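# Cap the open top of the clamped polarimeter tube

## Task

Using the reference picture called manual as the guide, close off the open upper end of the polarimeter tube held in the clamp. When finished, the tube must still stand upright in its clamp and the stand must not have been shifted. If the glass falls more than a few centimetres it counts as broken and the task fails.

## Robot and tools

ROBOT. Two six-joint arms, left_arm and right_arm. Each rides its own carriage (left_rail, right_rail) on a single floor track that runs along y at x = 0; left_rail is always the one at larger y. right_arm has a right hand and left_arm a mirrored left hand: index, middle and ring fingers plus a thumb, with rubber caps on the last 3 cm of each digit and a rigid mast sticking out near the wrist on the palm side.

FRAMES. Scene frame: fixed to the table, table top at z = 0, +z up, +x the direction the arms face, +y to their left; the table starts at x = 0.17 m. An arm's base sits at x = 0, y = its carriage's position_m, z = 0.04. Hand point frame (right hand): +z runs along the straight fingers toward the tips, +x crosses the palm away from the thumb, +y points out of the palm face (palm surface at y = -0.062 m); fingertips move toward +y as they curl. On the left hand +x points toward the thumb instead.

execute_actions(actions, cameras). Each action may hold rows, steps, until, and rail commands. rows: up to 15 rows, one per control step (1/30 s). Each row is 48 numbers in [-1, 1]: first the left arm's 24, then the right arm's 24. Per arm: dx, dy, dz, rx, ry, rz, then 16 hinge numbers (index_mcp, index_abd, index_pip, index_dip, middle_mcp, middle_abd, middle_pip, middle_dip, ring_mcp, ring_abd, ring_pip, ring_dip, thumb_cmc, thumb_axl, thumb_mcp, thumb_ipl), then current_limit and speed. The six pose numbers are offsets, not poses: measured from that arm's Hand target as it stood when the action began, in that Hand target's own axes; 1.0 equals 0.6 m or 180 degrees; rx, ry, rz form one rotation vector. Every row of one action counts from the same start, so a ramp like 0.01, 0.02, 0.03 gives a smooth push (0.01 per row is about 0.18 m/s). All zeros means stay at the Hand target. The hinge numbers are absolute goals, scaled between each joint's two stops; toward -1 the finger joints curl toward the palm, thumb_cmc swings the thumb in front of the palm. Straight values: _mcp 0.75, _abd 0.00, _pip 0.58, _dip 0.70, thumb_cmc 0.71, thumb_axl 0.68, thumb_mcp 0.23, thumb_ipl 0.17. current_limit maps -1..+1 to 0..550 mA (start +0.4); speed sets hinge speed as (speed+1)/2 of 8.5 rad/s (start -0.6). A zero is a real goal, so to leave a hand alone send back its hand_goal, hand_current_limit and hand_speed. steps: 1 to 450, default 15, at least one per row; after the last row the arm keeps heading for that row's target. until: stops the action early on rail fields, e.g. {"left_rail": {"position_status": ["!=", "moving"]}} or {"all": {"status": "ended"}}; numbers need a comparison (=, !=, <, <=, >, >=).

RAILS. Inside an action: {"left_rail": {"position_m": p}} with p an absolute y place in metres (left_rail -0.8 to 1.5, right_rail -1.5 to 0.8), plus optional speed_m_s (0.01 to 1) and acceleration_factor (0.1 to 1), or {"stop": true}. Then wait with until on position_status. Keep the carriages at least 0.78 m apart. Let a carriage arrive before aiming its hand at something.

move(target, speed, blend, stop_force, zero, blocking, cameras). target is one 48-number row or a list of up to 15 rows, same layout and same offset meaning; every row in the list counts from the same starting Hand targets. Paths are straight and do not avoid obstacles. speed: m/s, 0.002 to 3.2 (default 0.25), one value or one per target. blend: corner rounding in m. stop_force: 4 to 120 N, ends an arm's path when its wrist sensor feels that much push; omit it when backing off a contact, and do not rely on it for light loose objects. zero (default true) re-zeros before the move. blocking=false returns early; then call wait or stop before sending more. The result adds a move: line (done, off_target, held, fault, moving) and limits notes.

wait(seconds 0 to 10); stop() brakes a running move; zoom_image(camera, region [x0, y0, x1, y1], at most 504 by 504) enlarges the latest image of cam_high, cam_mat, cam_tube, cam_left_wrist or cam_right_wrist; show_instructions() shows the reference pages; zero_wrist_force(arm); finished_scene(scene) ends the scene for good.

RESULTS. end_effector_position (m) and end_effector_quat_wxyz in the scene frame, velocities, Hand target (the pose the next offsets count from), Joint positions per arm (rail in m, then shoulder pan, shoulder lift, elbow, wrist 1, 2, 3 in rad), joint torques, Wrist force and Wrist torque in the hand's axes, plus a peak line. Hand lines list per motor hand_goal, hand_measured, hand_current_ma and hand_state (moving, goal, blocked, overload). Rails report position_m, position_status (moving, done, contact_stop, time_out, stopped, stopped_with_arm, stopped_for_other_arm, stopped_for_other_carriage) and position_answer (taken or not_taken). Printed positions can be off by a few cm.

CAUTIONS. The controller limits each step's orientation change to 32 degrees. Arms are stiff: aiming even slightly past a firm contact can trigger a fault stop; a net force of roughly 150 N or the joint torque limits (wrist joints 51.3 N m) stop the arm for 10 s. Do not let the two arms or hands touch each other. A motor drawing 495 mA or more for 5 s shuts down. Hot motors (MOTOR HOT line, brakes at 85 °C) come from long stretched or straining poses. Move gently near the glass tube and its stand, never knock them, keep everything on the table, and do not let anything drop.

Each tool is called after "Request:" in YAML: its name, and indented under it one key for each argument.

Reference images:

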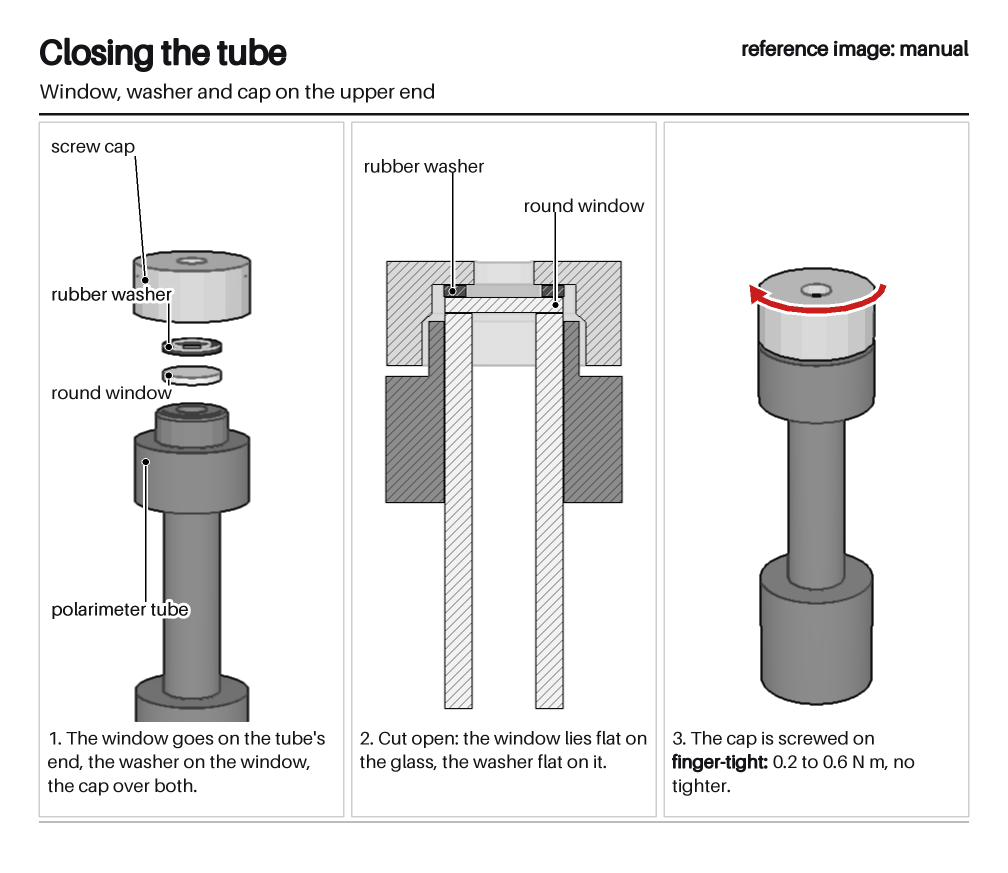

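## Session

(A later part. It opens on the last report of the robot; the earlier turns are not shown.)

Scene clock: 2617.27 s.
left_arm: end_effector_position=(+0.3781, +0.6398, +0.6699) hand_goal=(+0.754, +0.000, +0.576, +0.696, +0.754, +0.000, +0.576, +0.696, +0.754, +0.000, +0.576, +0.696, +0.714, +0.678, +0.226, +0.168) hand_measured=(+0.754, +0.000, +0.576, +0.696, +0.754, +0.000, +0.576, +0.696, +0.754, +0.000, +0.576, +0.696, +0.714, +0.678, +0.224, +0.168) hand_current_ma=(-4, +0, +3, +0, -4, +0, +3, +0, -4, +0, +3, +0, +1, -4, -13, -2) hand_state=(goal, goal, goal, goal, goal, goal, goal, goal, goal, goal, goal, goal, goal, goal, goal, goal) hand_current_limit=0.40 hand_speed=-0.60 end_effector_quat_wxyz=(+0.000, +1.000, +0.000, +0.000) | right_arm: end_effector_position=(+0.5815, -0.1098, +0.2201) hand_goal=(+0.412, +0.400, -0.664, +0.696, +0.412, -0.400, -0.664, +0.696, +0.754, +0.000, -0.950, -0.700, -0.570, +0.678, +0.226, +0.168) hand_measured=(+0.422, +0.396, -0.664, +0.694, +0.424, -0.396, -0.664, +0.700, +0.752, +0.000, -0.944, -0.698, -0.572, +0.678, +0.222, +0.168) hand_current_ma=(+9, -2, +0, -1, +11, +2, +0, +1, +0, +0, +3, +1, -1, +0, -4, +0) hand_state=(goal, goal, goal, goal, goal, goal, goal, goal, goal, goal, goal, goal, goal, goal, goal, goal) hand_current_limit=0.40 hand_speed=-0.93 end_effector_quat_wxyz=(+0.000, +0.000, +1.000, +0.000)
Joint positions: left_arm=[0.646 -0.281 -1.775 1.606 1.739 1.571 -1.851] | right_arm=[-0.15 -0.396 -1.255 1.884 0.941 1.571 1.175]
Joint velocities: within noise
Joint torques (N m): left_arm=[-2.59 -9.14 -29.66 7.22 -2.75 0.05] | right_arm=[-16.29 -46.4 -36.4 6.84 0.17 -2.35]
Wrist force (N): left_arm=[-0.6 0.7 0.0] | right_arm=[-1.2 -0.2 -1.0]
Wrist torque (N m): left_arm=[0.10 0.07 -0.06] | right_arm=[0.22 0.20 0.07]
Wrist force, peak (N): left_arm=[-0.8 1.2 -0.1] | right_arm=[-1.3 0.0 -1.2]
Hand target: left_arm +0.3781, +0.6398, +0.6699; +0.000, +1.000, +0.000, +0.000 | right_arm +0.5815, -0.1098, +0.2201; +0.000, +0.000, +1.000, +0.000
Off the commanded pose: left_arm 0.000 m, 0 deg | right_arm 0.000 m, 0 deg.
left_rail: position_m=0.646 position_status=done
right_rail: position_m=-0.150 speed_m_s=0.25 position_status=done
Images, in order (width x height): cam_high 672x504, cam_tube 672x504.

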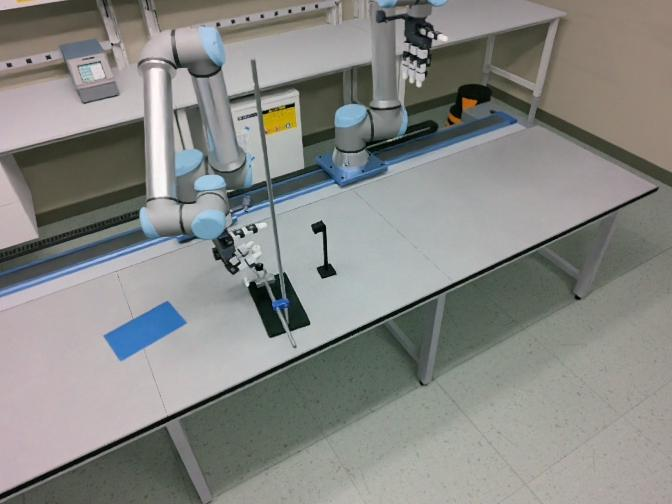

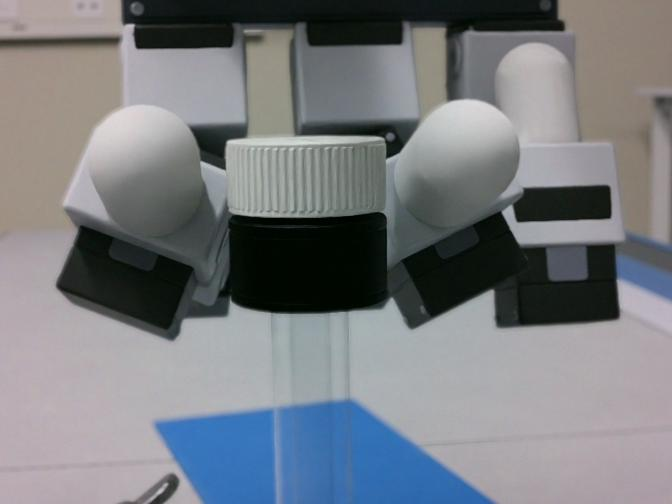

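Request:
execute_actions:
  actions:
    - {"rows":[[0,0,0,0,0,0,0.754,0,0.576,0.696,0.754,0,0.576,0.696,0.754,0,0.576,0.696,0.714,0.678,0.226,0.168,0.4,-0.6,-0.0003,0.003,0,0,0,0,0.411,0.4,-0.664,0.696,0.411,-0.4,-0.664,0.696,0.753,0,-0.95,-0.7,-0.571,0.678,0.226,0.168,0.4,-0.93],[0,0,0,0,0,0,0.754,0,0.576,0.696,0.754,0,0.576,0.696,0.754,0,0.576,0.696,0.714,0.678,0.226,0.168,0.4,-0.6,-0.0006,0.0058,0,0,0,0,0.411,0.4,-0.664,0.696,0.411,-0.4,-0.664,0.696,0.753,0,-0.95,-0.7,-0.571,0.678,0.226,0.168,0.4,-0.93]],"steps":20}
    - {"rows":[[0,0,0,0,0,0,0.754,0,0.576,0.696,0.754,0,0.576,0.696,0.754,0,0.576,0.696,0.714,0.678,0.226,0.168,0.4,-0.6,0,0,0,0,0,0,0.411,0.1,-0.664,0.696,0.411,-0.1,-0.664,0.696,0.753,0,-0.95,-0.7,-0.571,0.678,0.226,0.168,0.4,-0.95]],"steps":60}
    - {"rows":[[0,0,0,0,0,0,0.754,0,0.576,0.696,0.754,0,0.576,0.696,0.754,0,0.576,0.696,0.714,0.678,0.226,0.168,0.4,-0.6,0,0,0,0,0,0,0.411,0.02,-0.664,0.696,0.411,-0.02,-0.664,0.696,0.753,0,-0.95,-0.7,-0.571,0.678,0.226,0.168,0.4,-0.97]],"steps":40}
  cameras: ["cam_tube","cam_right_wrist"]

Request:
zoom_image:
  camera: "cam_tube"
  region: [220, 170, 400, 305]

Request:
zoom_image:
  camera: "cam_right_wrist"
  region: [300, 20, 500, 200]

Scene clock: 2651.37 s.
left_arm: end_effector_position=(+0.3781, +0.6398, +0.6699) hand_goal=(+0.754, +0.000, +0.576, +0.696, +0.754, +0.000, +0.576, +0.696, +0.754, +0.000, +0.576, +0.696, +0.714, +0.678, +0.226, +0.168) hand_measured=(+0.754, +0.000, +0.576, +0.696, +0.754, +0.000, +0.576, +0.696, +0.754, +0.000, +0.576, +0.696, +0.714, +0.678, +0.224, +0.168) hand_current_ma=(-4, +0, +3, +0, -4, +0, +3, +0, -4, +0, +3, +0, +1, -4, -13, -2) hand_state=(goal, goal, goal, goal, goal, goal, goal, goal, goal, goal, goal, goal, goal, goal, goal, goal) hand_current_limit=0.40 hand_speed=-0.60 end_effector_quat_wxyz=(+0.000, +1.000, +0.000, +0.000) | right_arm: end_effector_position=(+0.5819, -0.1063, +0.2201) hand_goal=(+0.412, +0.020, -0.664, +0.696, +0.412, -0.020, -0.664, +0.696, +0.754, +0.000, -0.950, -0.700, -0.570, +0.678, +0.226, +0.168) hand_measured=(+0.422, +0.088, -0.660, +0.696, +0.422, -0.080, -0.660, +0.700, +0.752, +0.000, -0.944, -0.698, -0.572, +0.678, +0.222, +0.168) hand_current_ma=(+8, +119, +3, +0, +10, -100, +2, +1, +0, +0, +3, +1, -1, +0, -4, +0) hand_state=(goal, blocked, goal, goal, goal, blocked, goal, goal, goal, goal, goal, goal, goal, goal, goal, goal) hand_current_limit=0.40 hand_speed=-0.97 end_effector_quat_wxyz=(+0.000, +0.000, +1.000, +0.000)
Joint positions: left_arm=[0.646 -0.281 -1.775 1.606 1.739 1.571 -1.851] | right_arm=[-0.15 -0.39 -1.254 1.884 0.941 1.571 1.182]
Joint torques (N m): left_arm=[-2.16 -7.58 -30.59 7.26 -2.76 0.15] | right_arm=[14.78 -46.04 -30.12 6.8 1.73 1.23]
Wrist force (N): left_arm=[-0.8 0.7 0.0] | right_arm=[-2.0 -0.6 -1.6]
Wrist torque (N m): left_arm=[0.09 0.10 -0.07] | right_arm=[0.29 0.12 -0.06]
Wrist force, peak (N): left_arm=[-0.7 1.1 0.2] | right_arm=[-2.8 -0.8 -1.4]
Hand target: left_arm +0.3781, +0.6398, +0.6699; +0.000, +1.000, +0.000, +0.000 | right_arm +0.5819, -0.1063, +0.2201; +0.000, +0.000, +1.000, +0.000
Off the commanded pose: left_arm 0.000 m, 0 deg | right_arm 0.000 m, 0 deg.
left_rail: position_m=0.646 position_status=done
right_rail: position_m=-0.150 speed_m_s=0.25 position_status=done
Images, in order (width x height): cam_tube 672x504, cam_right_wrist 672x504.

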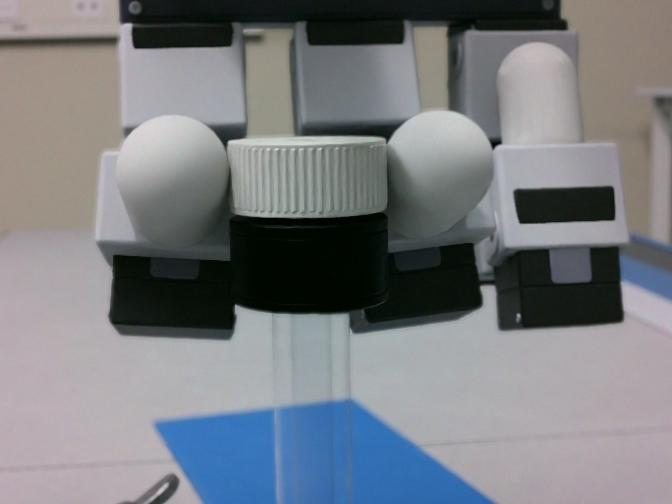

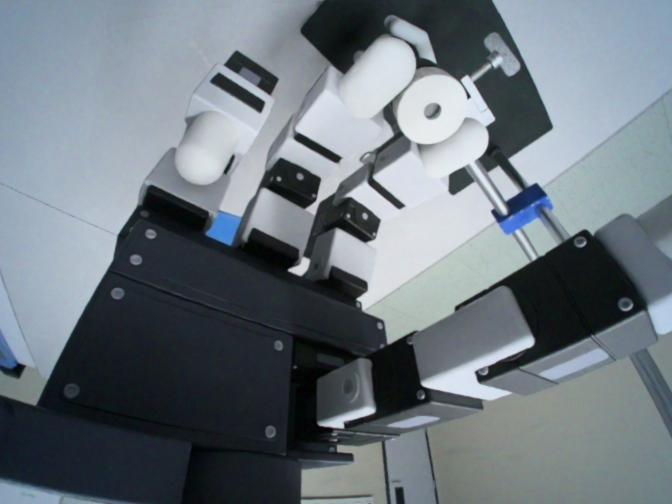

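Scaled by 2.800 from the camera's 672x504 image, which has a finer 960x720 frame.

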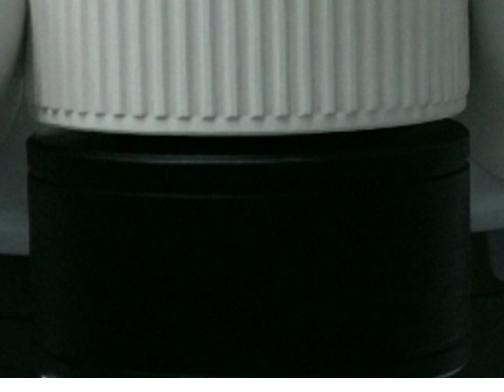

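Scaled by 2.520 from the camera's 672x504 image, which has a finer 960x720 frame.

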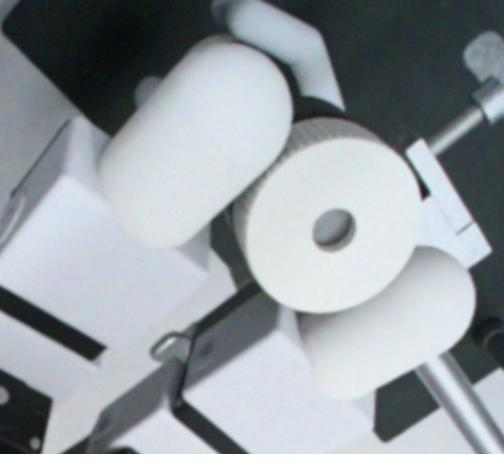

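Request:
execute_actions:
  actions:
    - {"rows":[[0,0,0,0,0,0,0.754,0,0.576,0.696,0.754,0,0.576,0.696,0.754,0,0.576,0.696,0.714,0.678,0.226,0.168,0.4,-0.6,-0.0004,0,0,0,0,0,0.411,-0.09,-0.664,0.696,0.411,0.09,-0.664,0.696,0.753,0,-0.95,-0.7,-0.571,0.678,0.226,0.168,0.75,-0.97]],"steps":50}
  cameras: ["cam_tube"]

Request:
zoom_image:
  camera: "cam_tube"
  region: [220, 170, 400, 305]

Scene clock: 2657.77 s.
left_arm: end_effector_position=(+0.3781, +0.6398, +0.6699) hand_goal=(+0.754, +0.000, +0.576, +0.696, +0.754, +0.000, +0.576, +0.696, +0.754, +0.000, +0.576, +0.696, +0.714, +0.678, +0.226, +0.168) hand_measured=(+0.754, +0.000, +0.576, +0.696, +0.754, +0.000, +0.576, +0.696, +0.754, +0.000, +0.576, +0.696, +0.714, +0.678, +0.224, +0.168) hand_current_ma=(-4, +0, +3, +0, -4, +0, +3, +0, -4, +0, +3, +0, +1, -4, -13, -2) hand_state=(goal, goal, goal, goal, goal, goal, goal, goal, goal, goal, goal, goal, goal, goal, goal, goal) hand_current_limit=0.40 hand_speed=-0.60 end_effector_quat_wxyz=(+0.000, +1.000, +0.000, +0.000) | right_arm: end_effector_position=(+0.5821, -0.1063, +0.2201) hand_goal=(+0.412, -0.090, -0.664, +0.696, +0.412, +0.090, -0.664, +0.696, +0.754, +0.000, -0.950, -0.700, -0.570, +0.678, +0.226, +0.168) hand_measured=(+0.420, +0.050, -0.656, +0.698, +0.422, -0.052, -0.658, +0.700, +0.752, +0.000, -0.944, -0.698, -0.572, +0.678, +0.222, +0.168) hand_current_ma=(+7, +354, +5, +1, +9, -366, +5, +1, +0, +0, +3, +1, -1, +0, -4, +0) hand_state=(goal, blocked, goal, goal, goal, blocked, goal, goal, goal, goal, goal, goal, goal, goal, goal, goal) hand_current_limit=0.75 hand_speed=-0.97 end_effector_quat_wxyz=(+0.000, +0.000, +1.000, +0.000)
Joint positions: left_arm=[0.646 -0.281 -1.775 1.606 1.739 1.571 -1.851] | right_arm=[-0.15 -0.389 -1.254 1.883 0.942 1.571 1.182]
Joint torques (N m): left_arm=[-1.16 -7.05 -30.26 7.22 -2.85 -0.1] | right_arm=[15.88 -45.49 -36.09 7.35 1.83 2.43]
Wrist force (N): left_arm=[-0.2 0.7 0.0] | right_arm=[-1.6 -1.3 -1.3]
Wrist torque (N m): left_arm=[0.10 0.02 -0.02] | right_arm=[0.22 0.14 -0.10]
Wrist force, peak (N): left_arm=[-0.9 1.0 -0.1] | right_arm=[-2.7 -0.8 -1.6]
Hand target: left_arm +0.3781, +0.6398, +0.6699; +0.000, +1.000, +0.000, +0.000 | right_arm +0.5821, -0.1063, +0.2201; +0.000, +0.000, +1.000, +0.000
Off the commanded pose: left_arm 0.000 m, 0 deg | right_arm 0.000 m, 0 deg.
left_rail: position_m=0.646 position_status=done
right_rail: position_m=-0.150 speed_m_s=0.25 position_status=done
Images, in order (width x height): cam_tube 672x504.

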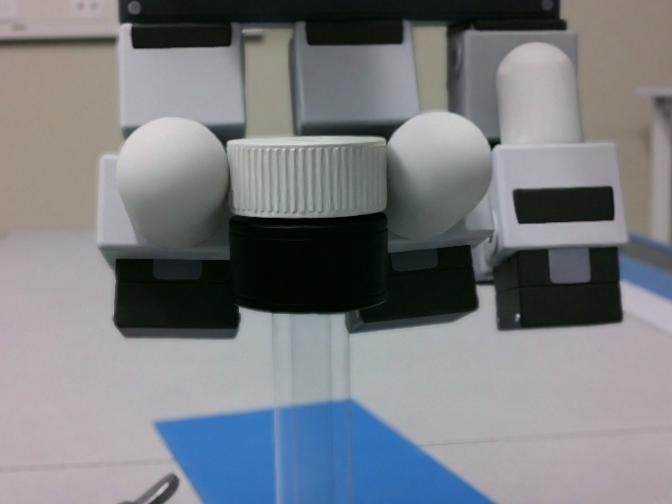

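Scaled by 2.800 from the camera's 672x504 image, which has a finer 960x720 frame.

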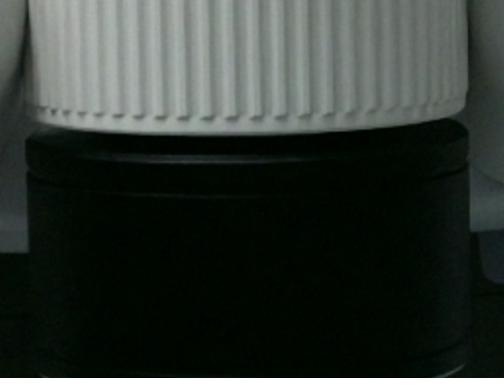

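Request:
move:
  target: [0,0,0,0,0,0,0.754,0,0.576,0.696,0.754,0,0.576,0.696,0.754,0,0.576,0.696,0.714,0.678,0.226,0.168,0.4,-0.6,0.00677,0.00089,0,0,0,0.08333,0.411,-0.09,-0.664,0.696,0.411,0.09,-0.664,0.696,0.753,0,-0.95,-0.7,-0.571,0.678,0.226,0.168,0.75,-0.97]
  speed: 0.15
  cameras: ["cam_tube"]

Request:
zoom_image:
  camera: "cam_tube"
  region: [220, 120, 400, 255]

Request:
move:
  target: [0,0,0,0,0,0,0.754,0,0.576,0.696,0.754,0,0.576,0.696,0.754,0,0.576,0.696,0.714,0.678,0.226,0.168,0.4,-0.6,0.00677,0.00089,0,0,0,0.08333,0.411,-0.09,-0.664,0.696,0.411,0.09,-0.664,0.696,0.753,0,-0.95,-0.7,-0.571,0.678,0.226,0.168,0.75,-0.97]
  speed: 0.15
  cameras: ["cam_tube","cam_right_wrist"]

Request:
zoom_image:
  camera: "cam_tube"
  region: [220, 120, 400, 255]

Request:
zoom_image:
  camera: "cam_right_wrist"
  region: [300, 20, 500, 200]

Scene clock: 2667.20 s.
left_arm: end_effector_position=(+0.3781, +0.6398, +0.6699) hand_goal=(+0.754, +0.000, +0.576, +0.696, +0.754, +0.000, +0.576, +0.696, +0.754, +0.000, +0.576, +0.696, +0.714, +0.678, +0.226, +0.168) hand_measured=(+0.754, +0.000, +0.576, +0.696, +0.754, +0.000, +0.576, +0.696, +0.754, +0.000, +0.576, +0.696, +0.714, +0.678, +0.224, +0.168) hand_current_ma=(-4, +0, +3, +0, -4, +0, +3, +0, -4, +0, +3, +0, +1, -4, -13, -2) hand_state=(goal, goal, goal, goal, goal, goal, goal, goal, goal, goal, goal, goal, goal, goal, goal, goal) hand_current_limit=0.40 hand_speed=-0.60 end_effector_quat_wxyz=(+0.000, +1.000, +0.000, +0.000) | right_arm: end_effector_position=(+0.5781, -0.1058, +0.2201) hand_goal=(+0.412, -0.090, -0.664, +0.696, +0.412, +0.090, -0.664, +0.696, +0.754, +0.000, -0.950, -0.700, -0.570, +0.678, +0.226, +0.168) hand_measured=(+0.394, +0.050, -0.626, +0.714, +0.454, -0.034, -0.690, +0.682, +0.752, +0.000, -0.944, -0.698, -0.572, +0.678, +0.222, +0.168) hand_current_ma=(-21, +353, +58, +18, +76, -294, -34, -14, +0, +0, +3, +1, -1, +0, -4, +0) hand_state=(goal, blocked, blocked, goal, blocked, blocked, blocked, goal, goal, goal, goal, goal, goal, goal, goal, goal) hand_current_limit=0.75 hand_speed=-0.97 end_effector_quat_wxyz=(+0.000, +0.131, +0.991, +0.000) end_effector_velocity=(+0.000, +0.000, +0.003) end_effector_angular_velocity=(-0.002, -0.006, -0.003)
Joint positions: left_arm=[0.646 -0.281 -1.775 1.606 1.739 1.571 -1.851] | right_arm=[-0.15 -0.391 -1.292 1.936 0.927 1.571 1.441]
Joint velocities: left_arm=[within noise] | right_arm=[0 0 -0.005 0 -0.001 0 0.003]
Joint torques (N m): left_arm=[-1.87 -8.1 -29.56 7.25 -2.84 -0.08] | right_arm=[16.98 -72.56 -22.87 1.4 2.41 2.74]
Wrist force (N): left_arm=[-0.4 0.6 0.0] | right_arm=[-0.9 -2.0 0.1]
Wrist torque (N m): left_arm=[0.08 0.05 -0.03] | right_arm=[0.23 0.13 -0.24]
Wrist force, peak (N): left_arm=[-1.0 1.1 0.1] | right_arm=[-1.7 -2.9 -1.3]
Hand target: left_arm +0.3781, +0.6398, +0.6699; +0.000, +1.000, +0.000, +0.000 | right_arm +0.5781, -0.1058, +0.2201; +0.000, +0.131, +0.991, +0.000
Off the commanded pose: left_arm 0.000 m, 0 deg | right_arm 0.000 m, 0 deg.
left_rail: position_m=0.646 position_status=done
right_rail: position_m=-0.150 speed_m_s=0.25 position_status=done
move: done
Images, in order (width x height): cam_tube 672x504.

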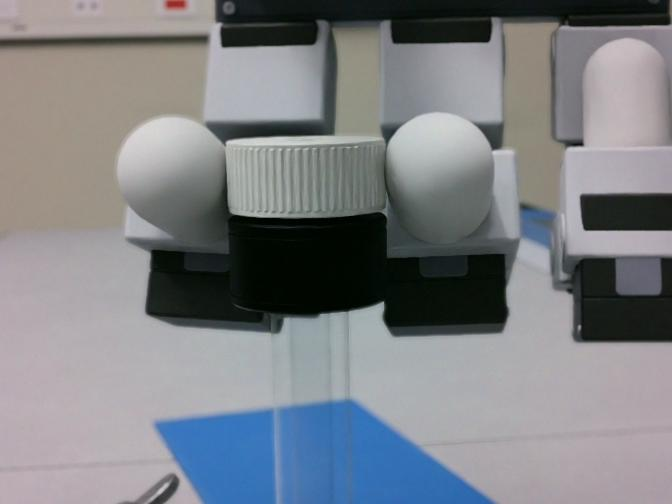

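Scaled by 2.800 from the camera's 672x504 image, which has a finer 960x720 frame.

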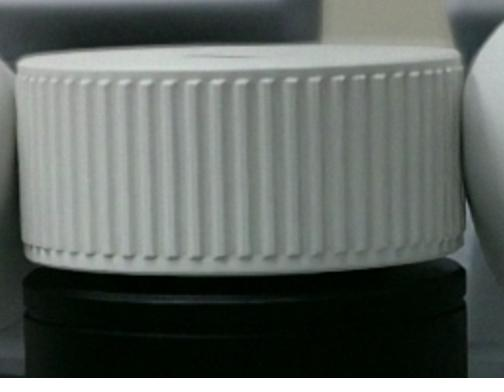

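Scene clock: 2668.70 s.
left_arm: end_effector_position=(+0.3781, +0.6398, +0.6699) hand_goal=(+0.754, +0.000, +0.576, +0.696, +0.754, +0.000, +0.576, +0.696, +0.754, +0.000, +0.576, +0.696, +0.714, +0.678, +0.226, +0.168) hand_measured=(+0.754, +0.000, +0.576, +0.696, +0.754, +0.000, +0.576, +0.696, +0.754, +0.000, +0.576, +0.696, +0.714, +0.678, +0.224, +0.168) hand_current_ma=(-4, +0, +3, +0, -4, +0, +3, +0, -4, +0, +3, +0, +1, -4, -13, -2) hand_state=(goal, goal, goal, goal, goal, goal, goal, goal, goal, goal, goal, goal, goal, goal, goal, goal) hand_current_limit=0.40 hand_speed=-0.60 end_effector_quat_wxyz=(+0.000, +1.000, +0.000, +0.000) | right_arm: end_effector_position=(+0.5743, -0.1042, +0.2201) hand_goal=(+0.412, -0.090, -0.664, +0.696, +0.412, +0.090, -0.664, +0.696, +0.754, +0.000, -0.950, -0.700, -0.570, +0.678, +0.226, +0.168) hand_measured=(+0.390, +0.050, -0.622, +0.716, +0.454, -0.032, -0.690, +0.682, +0.752, +0.000, -0.944, -0.698, -0.572, +0.678, +0.222, +0.168) hand_current_ma=(-30, +353, +72, +23, +76, -285, -35, -14, +0, +0, +3, +1, -1, +0, -4, +0) hand_state=(blocked, blocked, blocked, goal, blocked, blocked, blocked, goal, goal, goal, goal, goal, goal, goal, goal, goal) hand_current_limit=0.75 hand_speed=-0.97 end_effector_quat_wxyz=(+0.000, +0.259, +0.966, +0.000)
Joint positions: left_arm=[0.646 -0.281 -1.775 1.606 1.739 1.571 -1.851] | right_arm=[-0.15 -0.379 -1.326 1.981 0.915 1.571 1.715]
Joint torques (N m): left_arm=[-0.9 -7.17 -29.87 7.19 -2.76 0.07] | right_arm=[16.79 -68.07 -21.79 1.3 2.33 3.15]
Wrist force (N): left_arm=[-0.7 0.8 -0.1] | right_arm=[-1.2 -1.8 -0.7]
Wrist torque (N m): left_arm=[0.12 0.09 -0.07] | right_arm=[0.10 0.10 -0.26]
Wrist force, peak (N): left_arm=[-0.6 1.2 0.0] | right_arm=[-1.8 -2.2 -0.5]
Hand target: left_arm +0.3781, +0.6398, +0.6699; +0.000, +1.000, +0.000, +0.000 | right_arm +0.5743, -0.1042, +0.2201; +0.000, +0.259, +0.966, +0.000
Off the commanded pose: left_arm 0.000 m, 0 deg | right_arm 0.000 m, 0 deg.
left_rail: position_m=0.646 position_status=done
right_rail: position_m=-0.150 speed_m_s=0.25 position_status=done
move: done
Images, in order (width x height): cam_tube 672x504, cam_right_wrist 672x504.

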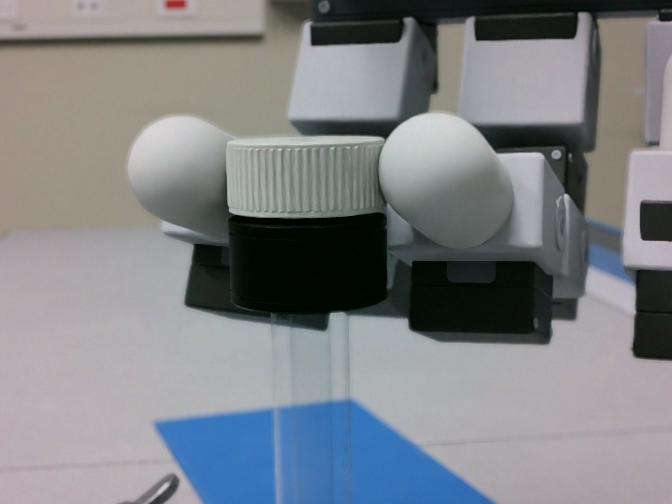

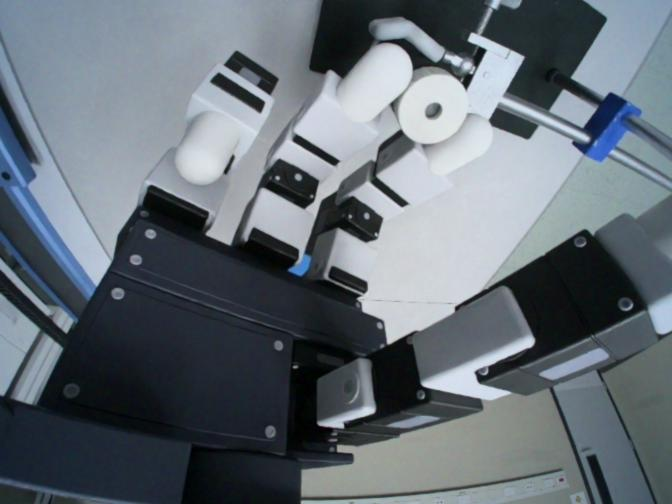

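Scaled by 2.800 from the camera's 672x504 image, which has a finer 960x720 frame.

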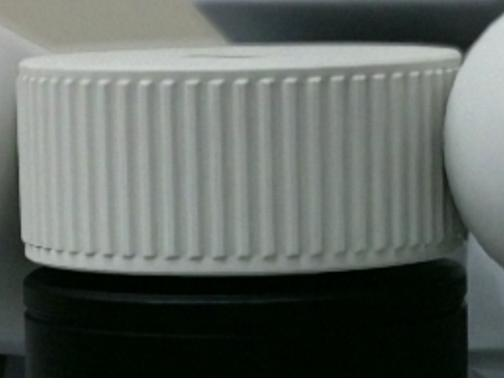

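Scaled by 2.520 from the camera's 672x504 image, which has a finer 960x720 frame.

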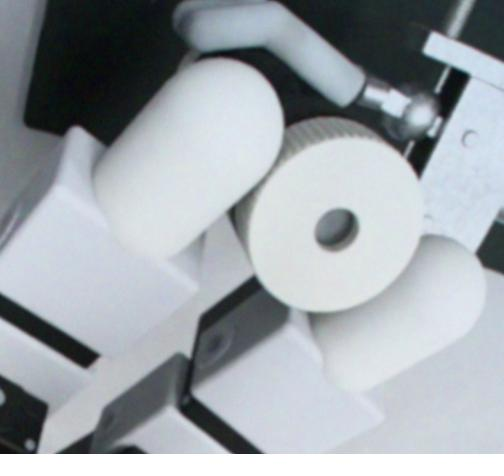

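Request:
move:
  target: [0,0,0,0,0,0,0.754,0,0.576,0.696,0.754,0,0.576,0.696,0.754,0,0.576,0.696,0.714,0.678,0.226,0.168,0.4,-0.6,0.00137,0.00004,0,0,0,0.016667,0.411,-0.09,-0.664,0.696,0.411,0.09,-0.664,0.696,0.753,0,-0.95,-0.7,-0.571,0.678,0.226,0.168,0.75,-0.97]
  speed: 0.15
  cameras: ["cam_tube"]

Request:
zoom_image:
  camera: "cam_tube"
  region: [220, 120, 400, 255]

Request:
move:
  target: [0,0,0,0,0,0,0.754,0,0.576,0.696,0.754,0,0.576,0.696,0.754,0,0.576,0.696,0.714,0.678,0.226,0.168,0.4,-0.6,0.00137,0.00004,0,0,0,0.016667,0.411,-0.09,-0.664,0.696,0.411,0.09,-0.664,0.696,0.753,0,-0.95,-0.7,-0.571,0.678,0.226,0.168,0.75,-0.97]
  speed: 0.15
  cameras: ["cam_tube"]

Request:
zoom_image:
  camera: "cam_tube"
  region: [220, 120, 400, 255]

Scene clock: 2678.67 s.
left_arm: end_effector_position=(+0.3781, +0.6398, +0.6699) hand_goal=(+0.754, +0.000, +0.576, +0.696, +0.754, +0.000, +0.576, +0.696, +0.754, +0.000, +0.576, +0.696, +0.714, +0.678, +0.226, +0.168) hand_measured=(+0.754, +0.000, +0.576, +0.696, +0.754, +0.000, +0.576, +0.696, +0.754, +0.000, +0.576, +0.696, +0.714, +0.678, +0.224, +0.168) hand_current_ma=(-4, +0, +3, +0, -4, +0, +3, +0, -4, +0, +3, +0, +1, -4, -13, -2) hand_state=(goal, goal, goal, goal, goal, goal, goal, goal, goal, goal, goal, goal, goal, goal, goal, goal) hand_current_limit=0.40 hand_speed=-0.60 end_effector_quat_wxyz=(+0.000, +1.000, +0.000, +0.000) | right_arm: end_effector_position=(+0.5736, -0.1038, +0.2201) hand_goal=(+0.412, -0.090, -0.664, +0.696, +0.412, +0.090, -0.664, +0.696, +0.754, +0.000, -0.950, -0.700, -0.570, +0.678, +0.226, +0.168) hand_measured=(+0.390, +0.050, -0.622, +0.716, +0.454, -0.028, -0.692, +0.680, +0.752, +0.000, -0.944, -0.698, -0.572, +0.678, +0.222, +0.168) hand_current_ma=(-30, +353, +72, +23, +79, -277, -39, -15, +0, +0, +3, +1, -1, +0, -4, +0) hand_state=(blocked, blocked, blocked, goal, blocked, blocked, blocked, goal, goal, goal, goal, goal, goal, goal, goal, goal) hand_current_limit=0.75 hand_speed=-0.97 end_effector_quat_wxyz=(+0.000, +0.284, +0.959, +0.000)
Joint positions: left_arm=[0.646 -0.281 -1.775 1.606 1.739 1.571 -1.851] | right_arm=[-0.15 -0.375 -1.332 1.989 0.913 1.571 1.772]
Joint torques (N m): left_arm=[-1.48 -8.22 -30.19 7.15 -2.89 0.14] | right_arm=[16.68 -67.92 -21.89 1.41 -1.76 2.95]
Wrist force (N): left_arm=[-0.5 0.6 0.0] | right_arm=[-1.8 -2.7 0.6]
Wrist torque (N m): left_arm=[0.09 0.06 -0.05] | right_arm=[0.08 0.10 -0.30]
Wrist force, peak (N): left_arm=[-0.6 1.3 -0.2] | right_arm=[-1.4 -3.3 -0.1]
Hand target: left_arm +0.3781, +0.6398, +0.6699; +0.000, +1.000, +0.000, +0.000 | right_arm +0.5736, -0.1038, +0.2201; +0.000, +0.284, +0.959, +0.000
Off the commanded pose: left_arm 0.000 m, 0 deg | right_arm 0.000 m, 0 deg.
left_rail: position_m=0.646 position_status=done
right_rail: position_m=-0.150 speed_m_s=0.25 position_status=done
move: done
Images, in order (width x height): cam_tube 672x504.

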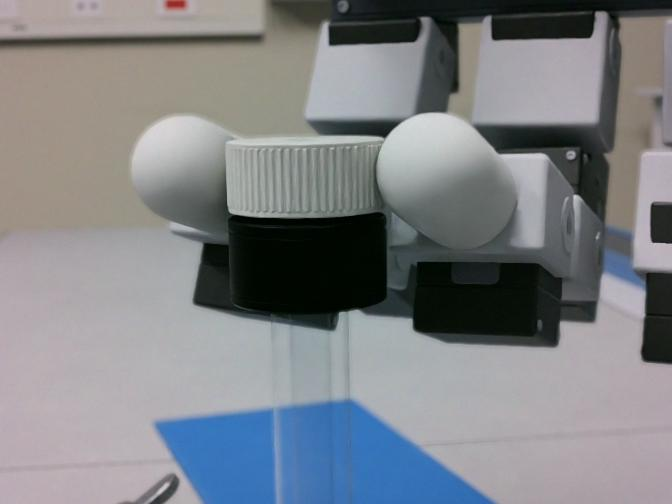

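Scaled by 2.800 from the camera's 672x504 image, which has a finer 960x720 frame.

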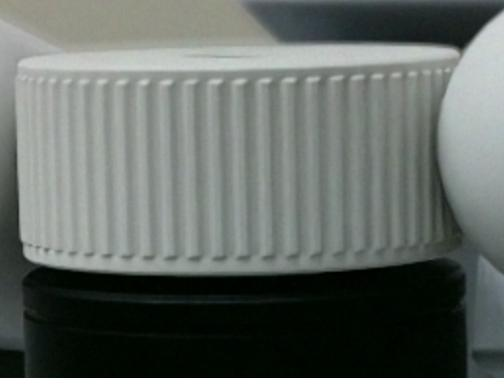

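Scene clock: 2679.60 s.
left_arm: end_effector_position=(+0.3781, +0.6398, +0.6699) hand_goal=(+0.754, +0.000, +0.576, +0.696, +0.754, +0.000, +0.576, +0.696, +0.754, +0.000, +0.576, +0.696, +0.714, +0.678, +0.226, +0.168) hand_measured=(+0.754, +0.000, +0.576, +0.696, +0.754, +0.000, +0.576, +0.696, +0.754, +0.000, +0.576, +0.696, +0.714, +0.678, +0.224, +0.168) hand_current_ma=(-4, +0, +3, +0, -4, +0, +3, +0, -4, +0, +3, +0, +1, -4, -13, -2) hand_state=(goal, goal, goal, goal, goal, goal, goal, goal, goal, goal, goal, goal, goal, goal, goal, goal) hand_current_limit=0.40 hand_speed=-0.60 end_effector_quat_wxyz=(+0.000, +1.000, +0.000, +0.000) | right_arm: end_effector_position=(+0.5729, -0.1033, +0.2201) hand_goal=(+0.412, -0.090, -0.664, +0.696, +0.412, +0.090, -0.664, +0.696, +0.754, +0.000, -0.950, -0.700, -0.570, +0.678, +0.226, +0.168) hand_measured=(+0.390, +0.050, -0.622, +0.716, +0.456, -0.028, -0.694, +0.680, +0.752, +0.000, -0.944, -0.698, -0.572, +0.678, +0.222, +0.168) hand_current_ma=(-30, +353, +72, +23, +82, -272, -41, -16, +0, +0, +3, +1, -1, +0, -4, +0) hand_state=(blocked, blocked, blocked, goal, blocked, blocked, blocked, goal, goal, goal, goal, goal, goal, goal, goal, goal) hand_current_limit=0.75 hand_speed=-0.97 end_effector_quat_wxyz=(+0.000, +0.309, +0.951, +0.000)
Joint positions: left_arm=[0.646 -0.281 -1.775 1.606 1.739 1.571 -1.851] | right_arm=[-0.15 -0.37 -1.337 1.997 0.911 1.571 1.829]
Joint torques (N m): left_arm=[-2.82 -8.02 -29.74 7.16 -2.77 -0.02] | right_arm=[17.11 -66.47 -21.86 1.38 -0.67 2.26]
Wrist force (N): left_arm=[-0.4 1.0 0.0] | right_arm=[-1.9 -3.4 -0.6]
Wrist torque (N m): left_arm=[0.13 0.05 -0.05] | right_arm=[0.11 0.11 -0.33]
Wrist force, peak (N): left_arm=[-0.4 1.2 0.0] | right_arm=[-1.7 -3.4 -1.0]
Hand target: left_arm +0.3781, +0.6398, +0.6699; +0.000, +1.000, +0.000, +0.000 | right_arm +0.5729, -0.1033, +0.2201; +0.000, +0.309, +0.951, +0.000
Off the commanded pose: left_arm 0.000 m, 0 deg | right_arm 0.000 m, 0 deg.
left_rail: position_m=0.646 position_status=done
right_rail: position_m=-0.150 speed_m_s=0.25 position_status=done
move: done
Images, in order (width x height): cam_tube 672x504.

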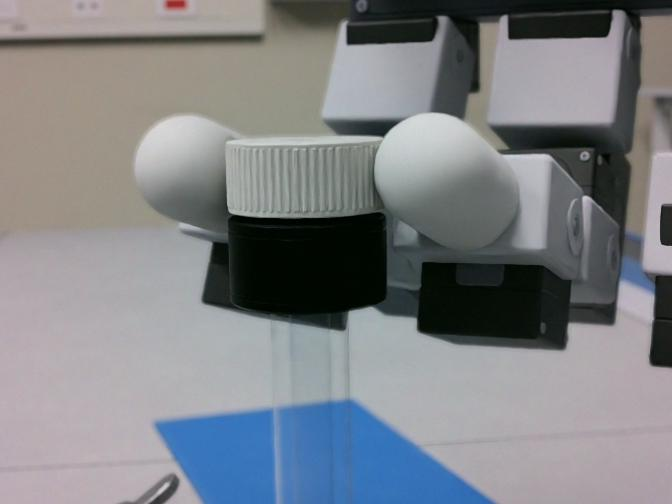

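Scaled by 2.800 from the camera's 672x504 image, which has a finer 960x720 frame.

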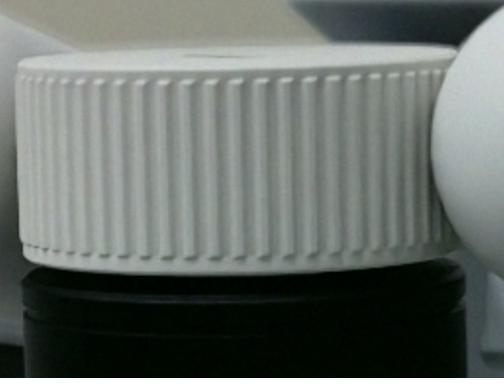

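Request:
zoom_image:
  camera: "cam_tube"
  region: [225, 130, 325, 205]

Request:
move:
  target: [0,0,0,0,0,0,0.754,0,0.576,0.696,0.754,0,0.576,0.696,0.754,0,0.576,0.696,0.714,0.678,0.226,0.168,0.4,-0.6,0.00137,0.00004,0,0,0,0.016667,0.411,-0.09,-0.664,0.696,0.411,0.09,-0.664,0.696,0.753,0,-0.95,-0.7,-0.571,0.678,0.226,0.168,0.75,-0.97]
  speed: 0.15
  cameras: ["cam_tube"]

Request:
zoom_image:
  camera: "cam_tube"
  region: [225, 130, 325, 205]

Scaled by 5.040 from the camera's 672x504 image, which has a finer 960x720 frame.

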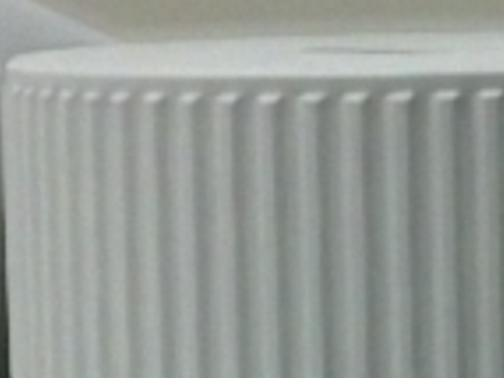

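Scene clock: 2685.57 s.
left_arm: end_effector_position=(+0.3781, +0.6398, +0.6699) hand_goal=(+0.754, +0.000, +0.576, +0.696, +0.754, +0.000, +0.576, +0.696, +0.754, +0.000, +0.576, +0.696, +0.714, +0.678, +0.226, +0.168) hand_measured=(+0.754, +0.000, +0.576, +0.696, +0.754, +0.000, +0.576, +0.696, +0.754, +0.000, +0.576, +0.696, +0.714, +0.678, +0.224, +0.168) hand_current_ma=(-4, +0, +3, +0, -4, +0, +3, +0, -4, +0, +3, +0, +1, -4, -13, -2) hand_state=(goal, goal, goal, goal, goal, goal, goal, goal, goal, goal, goal, goal, goal, goal, goal, goal) hand_current_limit=0.40 hand_speed=-0.60 end_effector_quat_wxyz=(+0.000, +1.000, +0.000, +0.000) | right_arm: end_effector_position=(+0.5722, -0.1028, +0.2201) hand_goal=(+0.412, -0.090, -0.664, +0.696, +0.412, +0.090, -0.664, +0.696, +0.754, +0.000, -0.950, -0.700, -0.570, +0.678, +0.226, +0.168) hand_measured=(+0.390, +0.050, -0.622, +0.716, +0.456, -0.026, -0.694, +0.680, +0.752, +0.000, -0.944, -0.698, -0.572, +0.678, +0.222, +0.168) hand_current_ma=(-30, +353, +72, +23, +85, -269, -44, -18, +0, +0, +3, +1, -1, +0, -4, +0) hand_state=(blocked, blocked, blocked, goal, blocked, blocked, blocked, goal, goal, goal, goal, goal, goal, goal, goal, goal) hand_current_limit=0.75 hand_speed=-0.97 end_effector_quat_wxyz=(+0.000, +0.334, +0.943, +0.000)
Joint positions: left_arm=[0.646 -0.281 -1.775 1.606 1.739 1.571 -1.851] | right_arm=[-0.15 -0.364 -1.343 2.004 0.91 1.571 1.887]
Joint torques (N m): left_arm=[-1.93 -8.51 -30.06 7.21 -2.71 -0.05] | right_arm=[16.32 -66.36 -21.47 1.42 -2.44 2.15]
Wrist force (N): left_arm=[-0.5 0.7 0.0] | right_arm=[-1.5 -2.8 -0.1]
Wrist torque (N m): left_arm=[0.09 0.06 -0.05] | right_arm=[0.07 0.08 -0.25]
Wrist force, peak (N): left_arm=[-1.1 0.9 0.2] | right_arm=[-1.7 -3.9 -0.4]
Hand target: left_arm +0.3781, +0.6398, +0.6699; +0.000, +1.000, +0.000, +0.000 | right_arm +0.5722, -0.1028, +0.2201; +0.000, +0.334, +0.943, +0.000
Off the commanded pose: left_arm 0.000 m, 0 deg | right_arm 0.000 m, 0 deg.
left_rail: position_m=0.646 position_status=done
right_rail: position_m=-0.150 speed_m_s=0.25 position_status=done
move: done
Images, in order (width x height): cam_tube 672x504.

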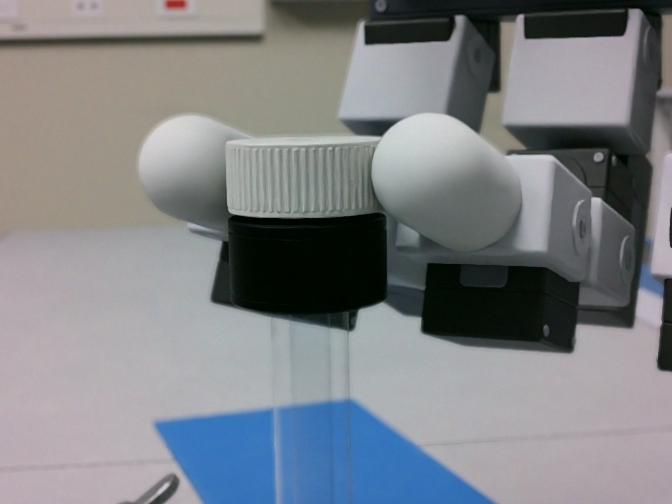

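Scaled by 5.040 from the camera's 672x504 image, which has a finer 960x720 frame.

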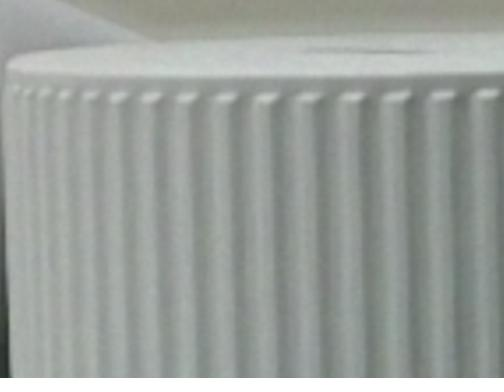

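Request:
execute_actions:
  actions:
    - {"rows":[[0,0,0,0,0,0,0.754,0,0.576,0.696,0.754,0,0.576,0.696,0.754,0,0.576,0.696,0.714,0.678,0.226,0.168,0.4,-0.6,0,0,0,0,0,0,0.395,0.0,-0.63,0.71,0.45,0.0,-0.69,0.685,0.753,0,-0.95,-0.7,-0.571,0.678,0.226,0.168,0.4,-0.97]],"steps":30}
    - {"rows":[[0,0,0,0,0,0,0.754,0,0.576,0.696,0.754,0,0.576,0.696,0.754,0,0.576,0.696,0.714,0.678,0.226,0.168,0.4,-0.6,0,0,0,0,0,0,0.411,0.42,-0.664,0.696,0.411,-0.42,-0.664,0.696,0.753,0,-0.95,-0.7,-0.571,0.678,0.226,0.168,0.4,-0.94]],"steps":60}
    - {"rows":[[0,0,0,0,0,0,0.754,0,0.576,0.696,0.754,0,0.576,0.696,0.754,0,0.576,0.696,0.714,0.678,0.226,0.168,0.4,-0.6,0,0.004,0,0,0,0,0.479,0.42,-0.766,0.696,0.479,-0.42,-0.766,0.696,0.753,0,-0.95,-0.7,-0.571,0.678,0.226,0.168,0.4,-0.93],[0,0,0,0,0,0,0.754,0,0.576,0.696,0.754,0,0.576,0.696,0.754,0,0.576,0.696,0.714,0.678,0.226,0.168,0.4,-0.6,0,0.0078,0,0,0,0,0.479,0.42,-0.766,0.696,0.479,-0.42,-0.766,0.696,0.753,0,-0.95,-0.7,-0.571,0.678,0.226,0.168,0.4,-0.93]],"steps":40}
  cameras: ["cam_tube","cam_right_wrist"]

Request:
zoom_image:
  camera: "cam_right_wrist"
  region: [300, 20, 500, 200]

Request:
zoom_image:
  camera: "cam_tube"
  region: [220, 170, 400, 305]

Scene clock: 2729.63 s.
left_arm: end_effector_position=(+0.3781, +0.6398, +0.6699) hand_goal=(+0.754, +0.000, +0.576, +0.696, +0.754, +0.000, +0.576, +0.696, +0.754, +0.000, +0.576, +0.696, +0.714, +0.678, +0.226, +0.168) hand_measured=(+0.754, +0.000, +0.576, +0.696, +0.754, +0.000, +0.576, +0.696, +0.754, +0.000, +0.576, +0.696, +0.714, +0.678, +0.224, +0.168) hand_current_ma=(-4, +0, +3, +0, -4, +0, +3, +0, -4, +0, +3, +0, +1, -4, -13, -2) hand_state=(goal, goal, goal, goal, goal, goal, goal, goal, goal, goal, goal, goal, goal, goal, goal, goal) hand_current_limit=0.40 hand_speed=-0.60 end_effector_quat_wxyz=(+0.000, +1.000, +0.000, +0.000) | right_arm: end_effector_position=(+0.5752, -0.0991, +0.2201) hand_goal=(+0.480, +0.420, -0.766, +0.696, +0.480, -0.420, -0.766, +0.696, +0.754, +0.000, -0.950, -0.700, -0.570, +0.678, +0.226, +0.168) hand_measured=(+0.482, +0.416, -0.760, +0.700, +0.482, -0.416, -0.760, +0.694, +0.752, +0.000, -0.944, -0.698, -0.572, +0.678, +0.222, +0.168) hand_current_ma=(+0, -2, +4, +1, +0, +2, +5, -1, +0, +0, +3, +1, -1, +0, -4, +0) hand_state=(goal, goal, goal, goal, goal, goal, goal, goal, goal, goal, goal, goal, goal, goal, goal, goal) hand_current_limit=0.40 hand_speed=-0.93 end_effector_quat_wxyz=(+0.000, +0.334, +0.943, +0.000)
Joint positions: left_arm=[0.646 -0.281 -1.775 1.606 1.739 1.571 -1.851] | right_arm=[-0.15 -0.355 -1.338 1.998 0.911 1.571 1.897]
Joint torques (N m): left_arm=[-0.35 -7.26 -29.56 7.19 -2.74 0.05] | right_arm=[16.46 -36.28 -36.23 6.7 2.06 2.39]
Wrist force (N): left_arm=[-0.6 0.7 0.1] | right_arm=[-0.4 -0.1 0.0]
Wrist torque (N m): left_arm=[0.08 0.08 -0.06] | right_arm=[0.09 0.09 -0.02]
Wrist force, peak (N): left_arm=[-0.7 1.1 -0.1] | right_arm=[-2.1 -2.9 -0.9]
Hand target: left_arm +0.3781, +0.6398, +0.6699; +0.000, +1.000, +0.000, +0.000 | right_arm +0.5752, -0.0991, +0.2201; +0.000, +0.334, +0.943, +0.000
Off the commanded pose: left_arm 0.000 m, 0 deg | right_arm 0.000 m, 0 deg.
left_rail: position_m=0.646 position_status=done
right_rail: position_m=-0.150 speed_m_s=0.25 position_status=done
Images, in order (width x height): cam_tube 672x504, cam_right_wrist 672x504.

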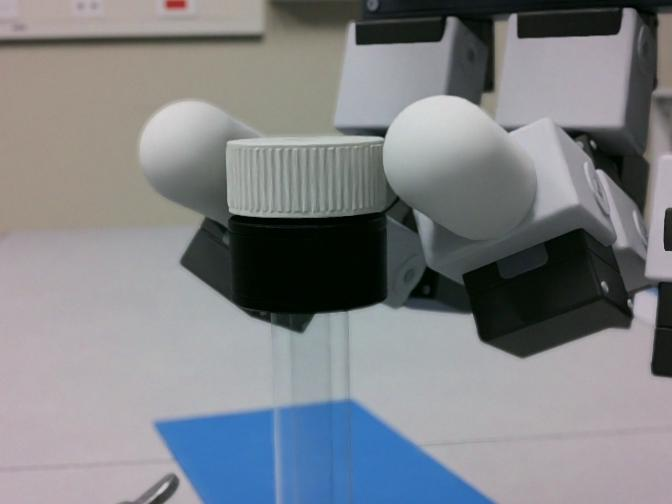

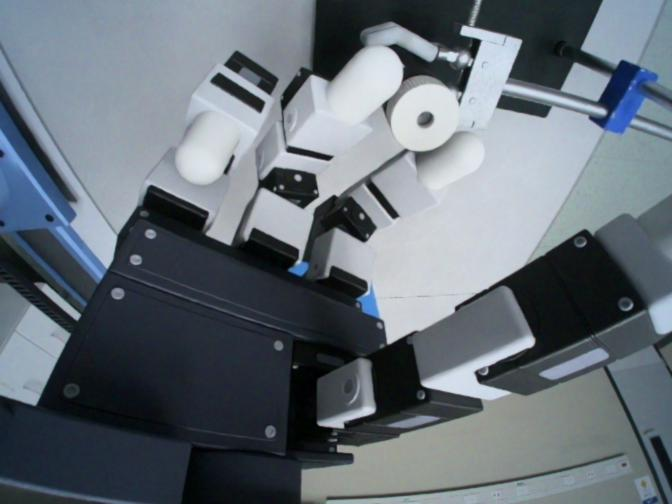

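Scaled by 2.520 from the camera's 672x504 image, which has a finer 960x720 frame.

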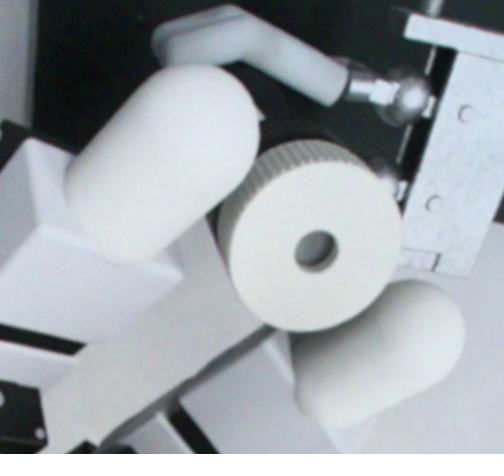

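Scaled by 2.800 from the camera's 672x504 image, which has a finer 960x720 frame.

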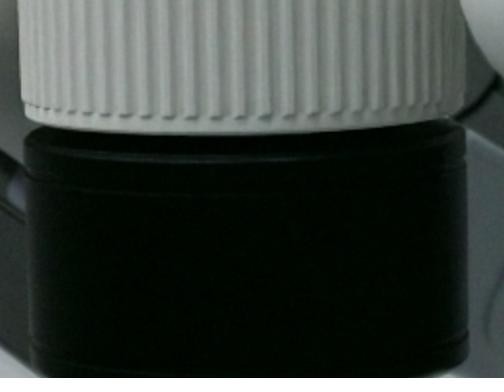

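Request:
execute_actions:
  actions:
    - {"rows":[[0,0,0,0,0,0,0.754,0,0.576,0.696,0.754,0,0.576,0.696,0.754,0,0.576,0.696,0.714,0.678,0.226,0.168,0.4,-0.6,0,0,0,0,0,0,0.479,0.15,-0.766,0.696,0.479,-0.15,-0.766,0.696,0.753,0,-0.95,-0.7,-0.571,0.678,0.226,0.168,0.4,-0.95]],"steps":60}
    - {"rows":[[0,0,0,0,0,0,0.754,0,0.576,0.696,0.754,0,0.576,0.696,0.754,0,0.576,0.696,0.714,0.678,0.226,0.168,0.4,-0.6,0,0,0,0,0,0,0.479,0.03,-0.766,0.696,0.479,-0.03,-0.766,0.696,0.753,0,-0.95,-0.7,-0.571,0.678,0.226,0.168,0.4,-0.97]],"steps":50}
  cameras: ["cam_tube","cam_right_wrist"]

Request:
zoom_image:
  camera: "cam_right_wrist"
  region: [300, 20, 500, 200]

Request:
zoom_image:
  camera: "cam_tube"
  region: [220, 170, 400, 305]

Scene clock: 2752.17 s.
left_arm: end_effector_position=(+0.3781, +0.6398, +0.6699) hand_goal=(+0.754, +0.000, +0.576, +0.696, +0.754, +0.000, +0.576, +0.696, +0.754, +0.000, +0.576, +0.696, +0.714, +0.678, +0.226, +0.168) hand_measured=(+0.754, +0.000, +0.576, +0.696, +0.754, +0.000, +0.576, +0.696, +0.754, +0.000, +0.576, +0.696, +0.714, +0.678, +0.224, +0.168) hand_current_ma=(-4, +0, +3, +0, -4, +0, +3, +0, -4, +0, +3, +0, +1, -4, -13, -2) hand_state=(goal, goal, goal, goal, goal, goal, goal, goal, goal, goal, goal, goal, goal, goal, goal, goal) hand_current_limit=0.40 hand_speed=-0.60 end_effector_quat_wxyz=(+0.000, +1.000, +0.000, +0.000) | right_arm: end_effector_position=(+0.5752, -0.0992, +0.2201) hand_goal=(+0.480, +0.030, -0.766, +0.696, +0.480, -0.030, -0.766, +0.696, +0.754, +0.000, -0.950, -0.700, -0.570, +0.678, +0.226, +0.168) hand_measured=(+0.482, +0.110, -0.750, +0.702, +0.482, -0.100, -0.752, +0.700, +0.752, +0.000, -0.944, -0.698, -0.572, +0.678, +0.222, +0.168) hand_current_ma=(+1, +151, +17, +4, +1, -122, +12, +2, +0, +0, +3, +1, -1, +0, -4, +0) hand_state=(goal, blocked, goal, goal, goal, blocked, goal, goal, goal, goal, goal, goal, goal, goal, goal, goal) hand_current_limit=0.40 hand_speed=-0.97 end_effector_quat_wxyz=(+0.000, +0.334, +0.943, +0.000)
Joint positions: left_arm=[0.646 -0.281 -1.775 1.606 1.739 1.571 -1.851] | right_arm=[-0.15 -0.355 -1.338 1.998 0.911 1.571 1.897]
Joint torques (N m): left_arm=[-1.57 -6.71 -30 7.36 -2.76 0.05] | right_arm=[15.84 -37.83 -26.8 6.75 2.08 0.98]
Wrist force (N): left_arm=[-0.3 1.0 0.1] | right_arm=[-3.2 -1.3 0.0]
Wrist torque (N m): left_arm=[0.13 0.05 -0.04] | right_arm=[0.03 0.09 -0.02]
Wrist force, peak (N): left_arm=[-1.0 1.0 0.0] | right_arm=[-3.6 -1.1 -0.3]
Hand target: left_arm +0.3781, +0.6398, +0.6699; +0.000, +1.000, +0.000, +0.000 | right_arm +0.5752, -0.0991, +0.2201; +0.000, +0.334, +0.943, +0.000
Off the commanded pose: left_arm 0.000 m, 0 deg | right_arm 0.000 m, 0 deg.
left_rail: position_m=0.646 position_status=done
right_rail: position_m=-0.150 speed_m_s=0.25 position_status=done
Images, in order (width x height): cam_tube 672x504, cam_right_wrist 672x504.

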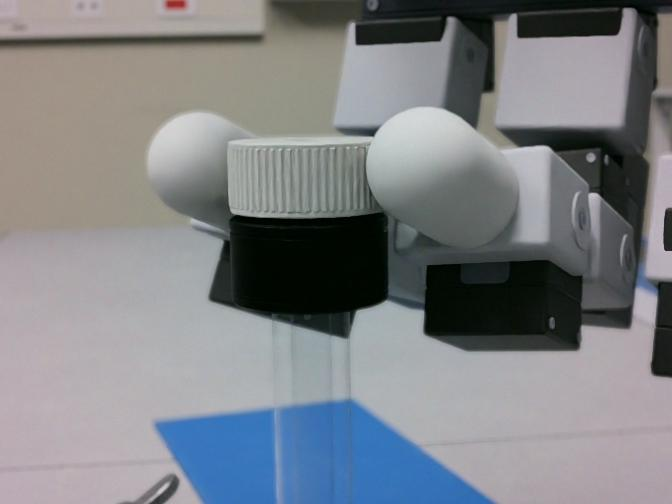

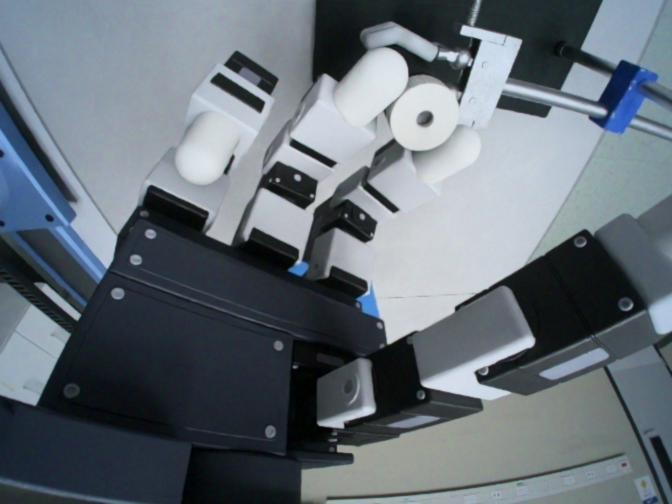

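Scaled by 2.520 from the camera's 672x504 image, which has a finer 960x720 frame.

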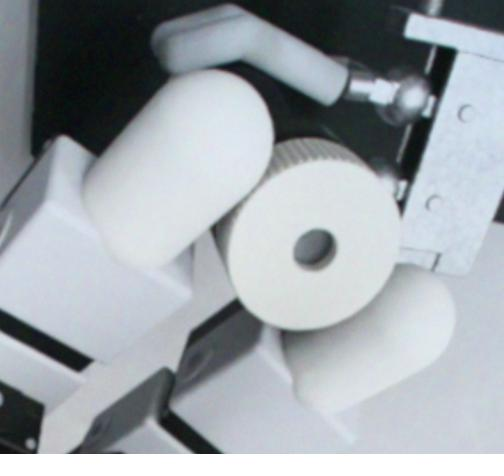

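Scaled by 2.800 from the camera's 672x504 image, which has a finer 960x720 frame.

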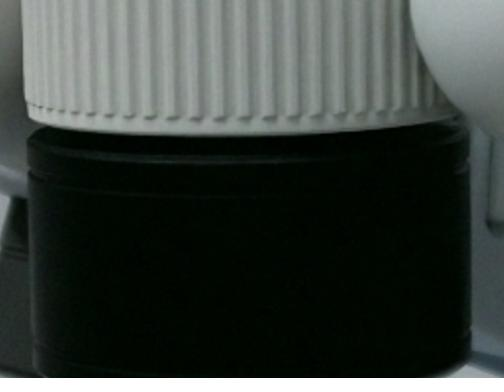

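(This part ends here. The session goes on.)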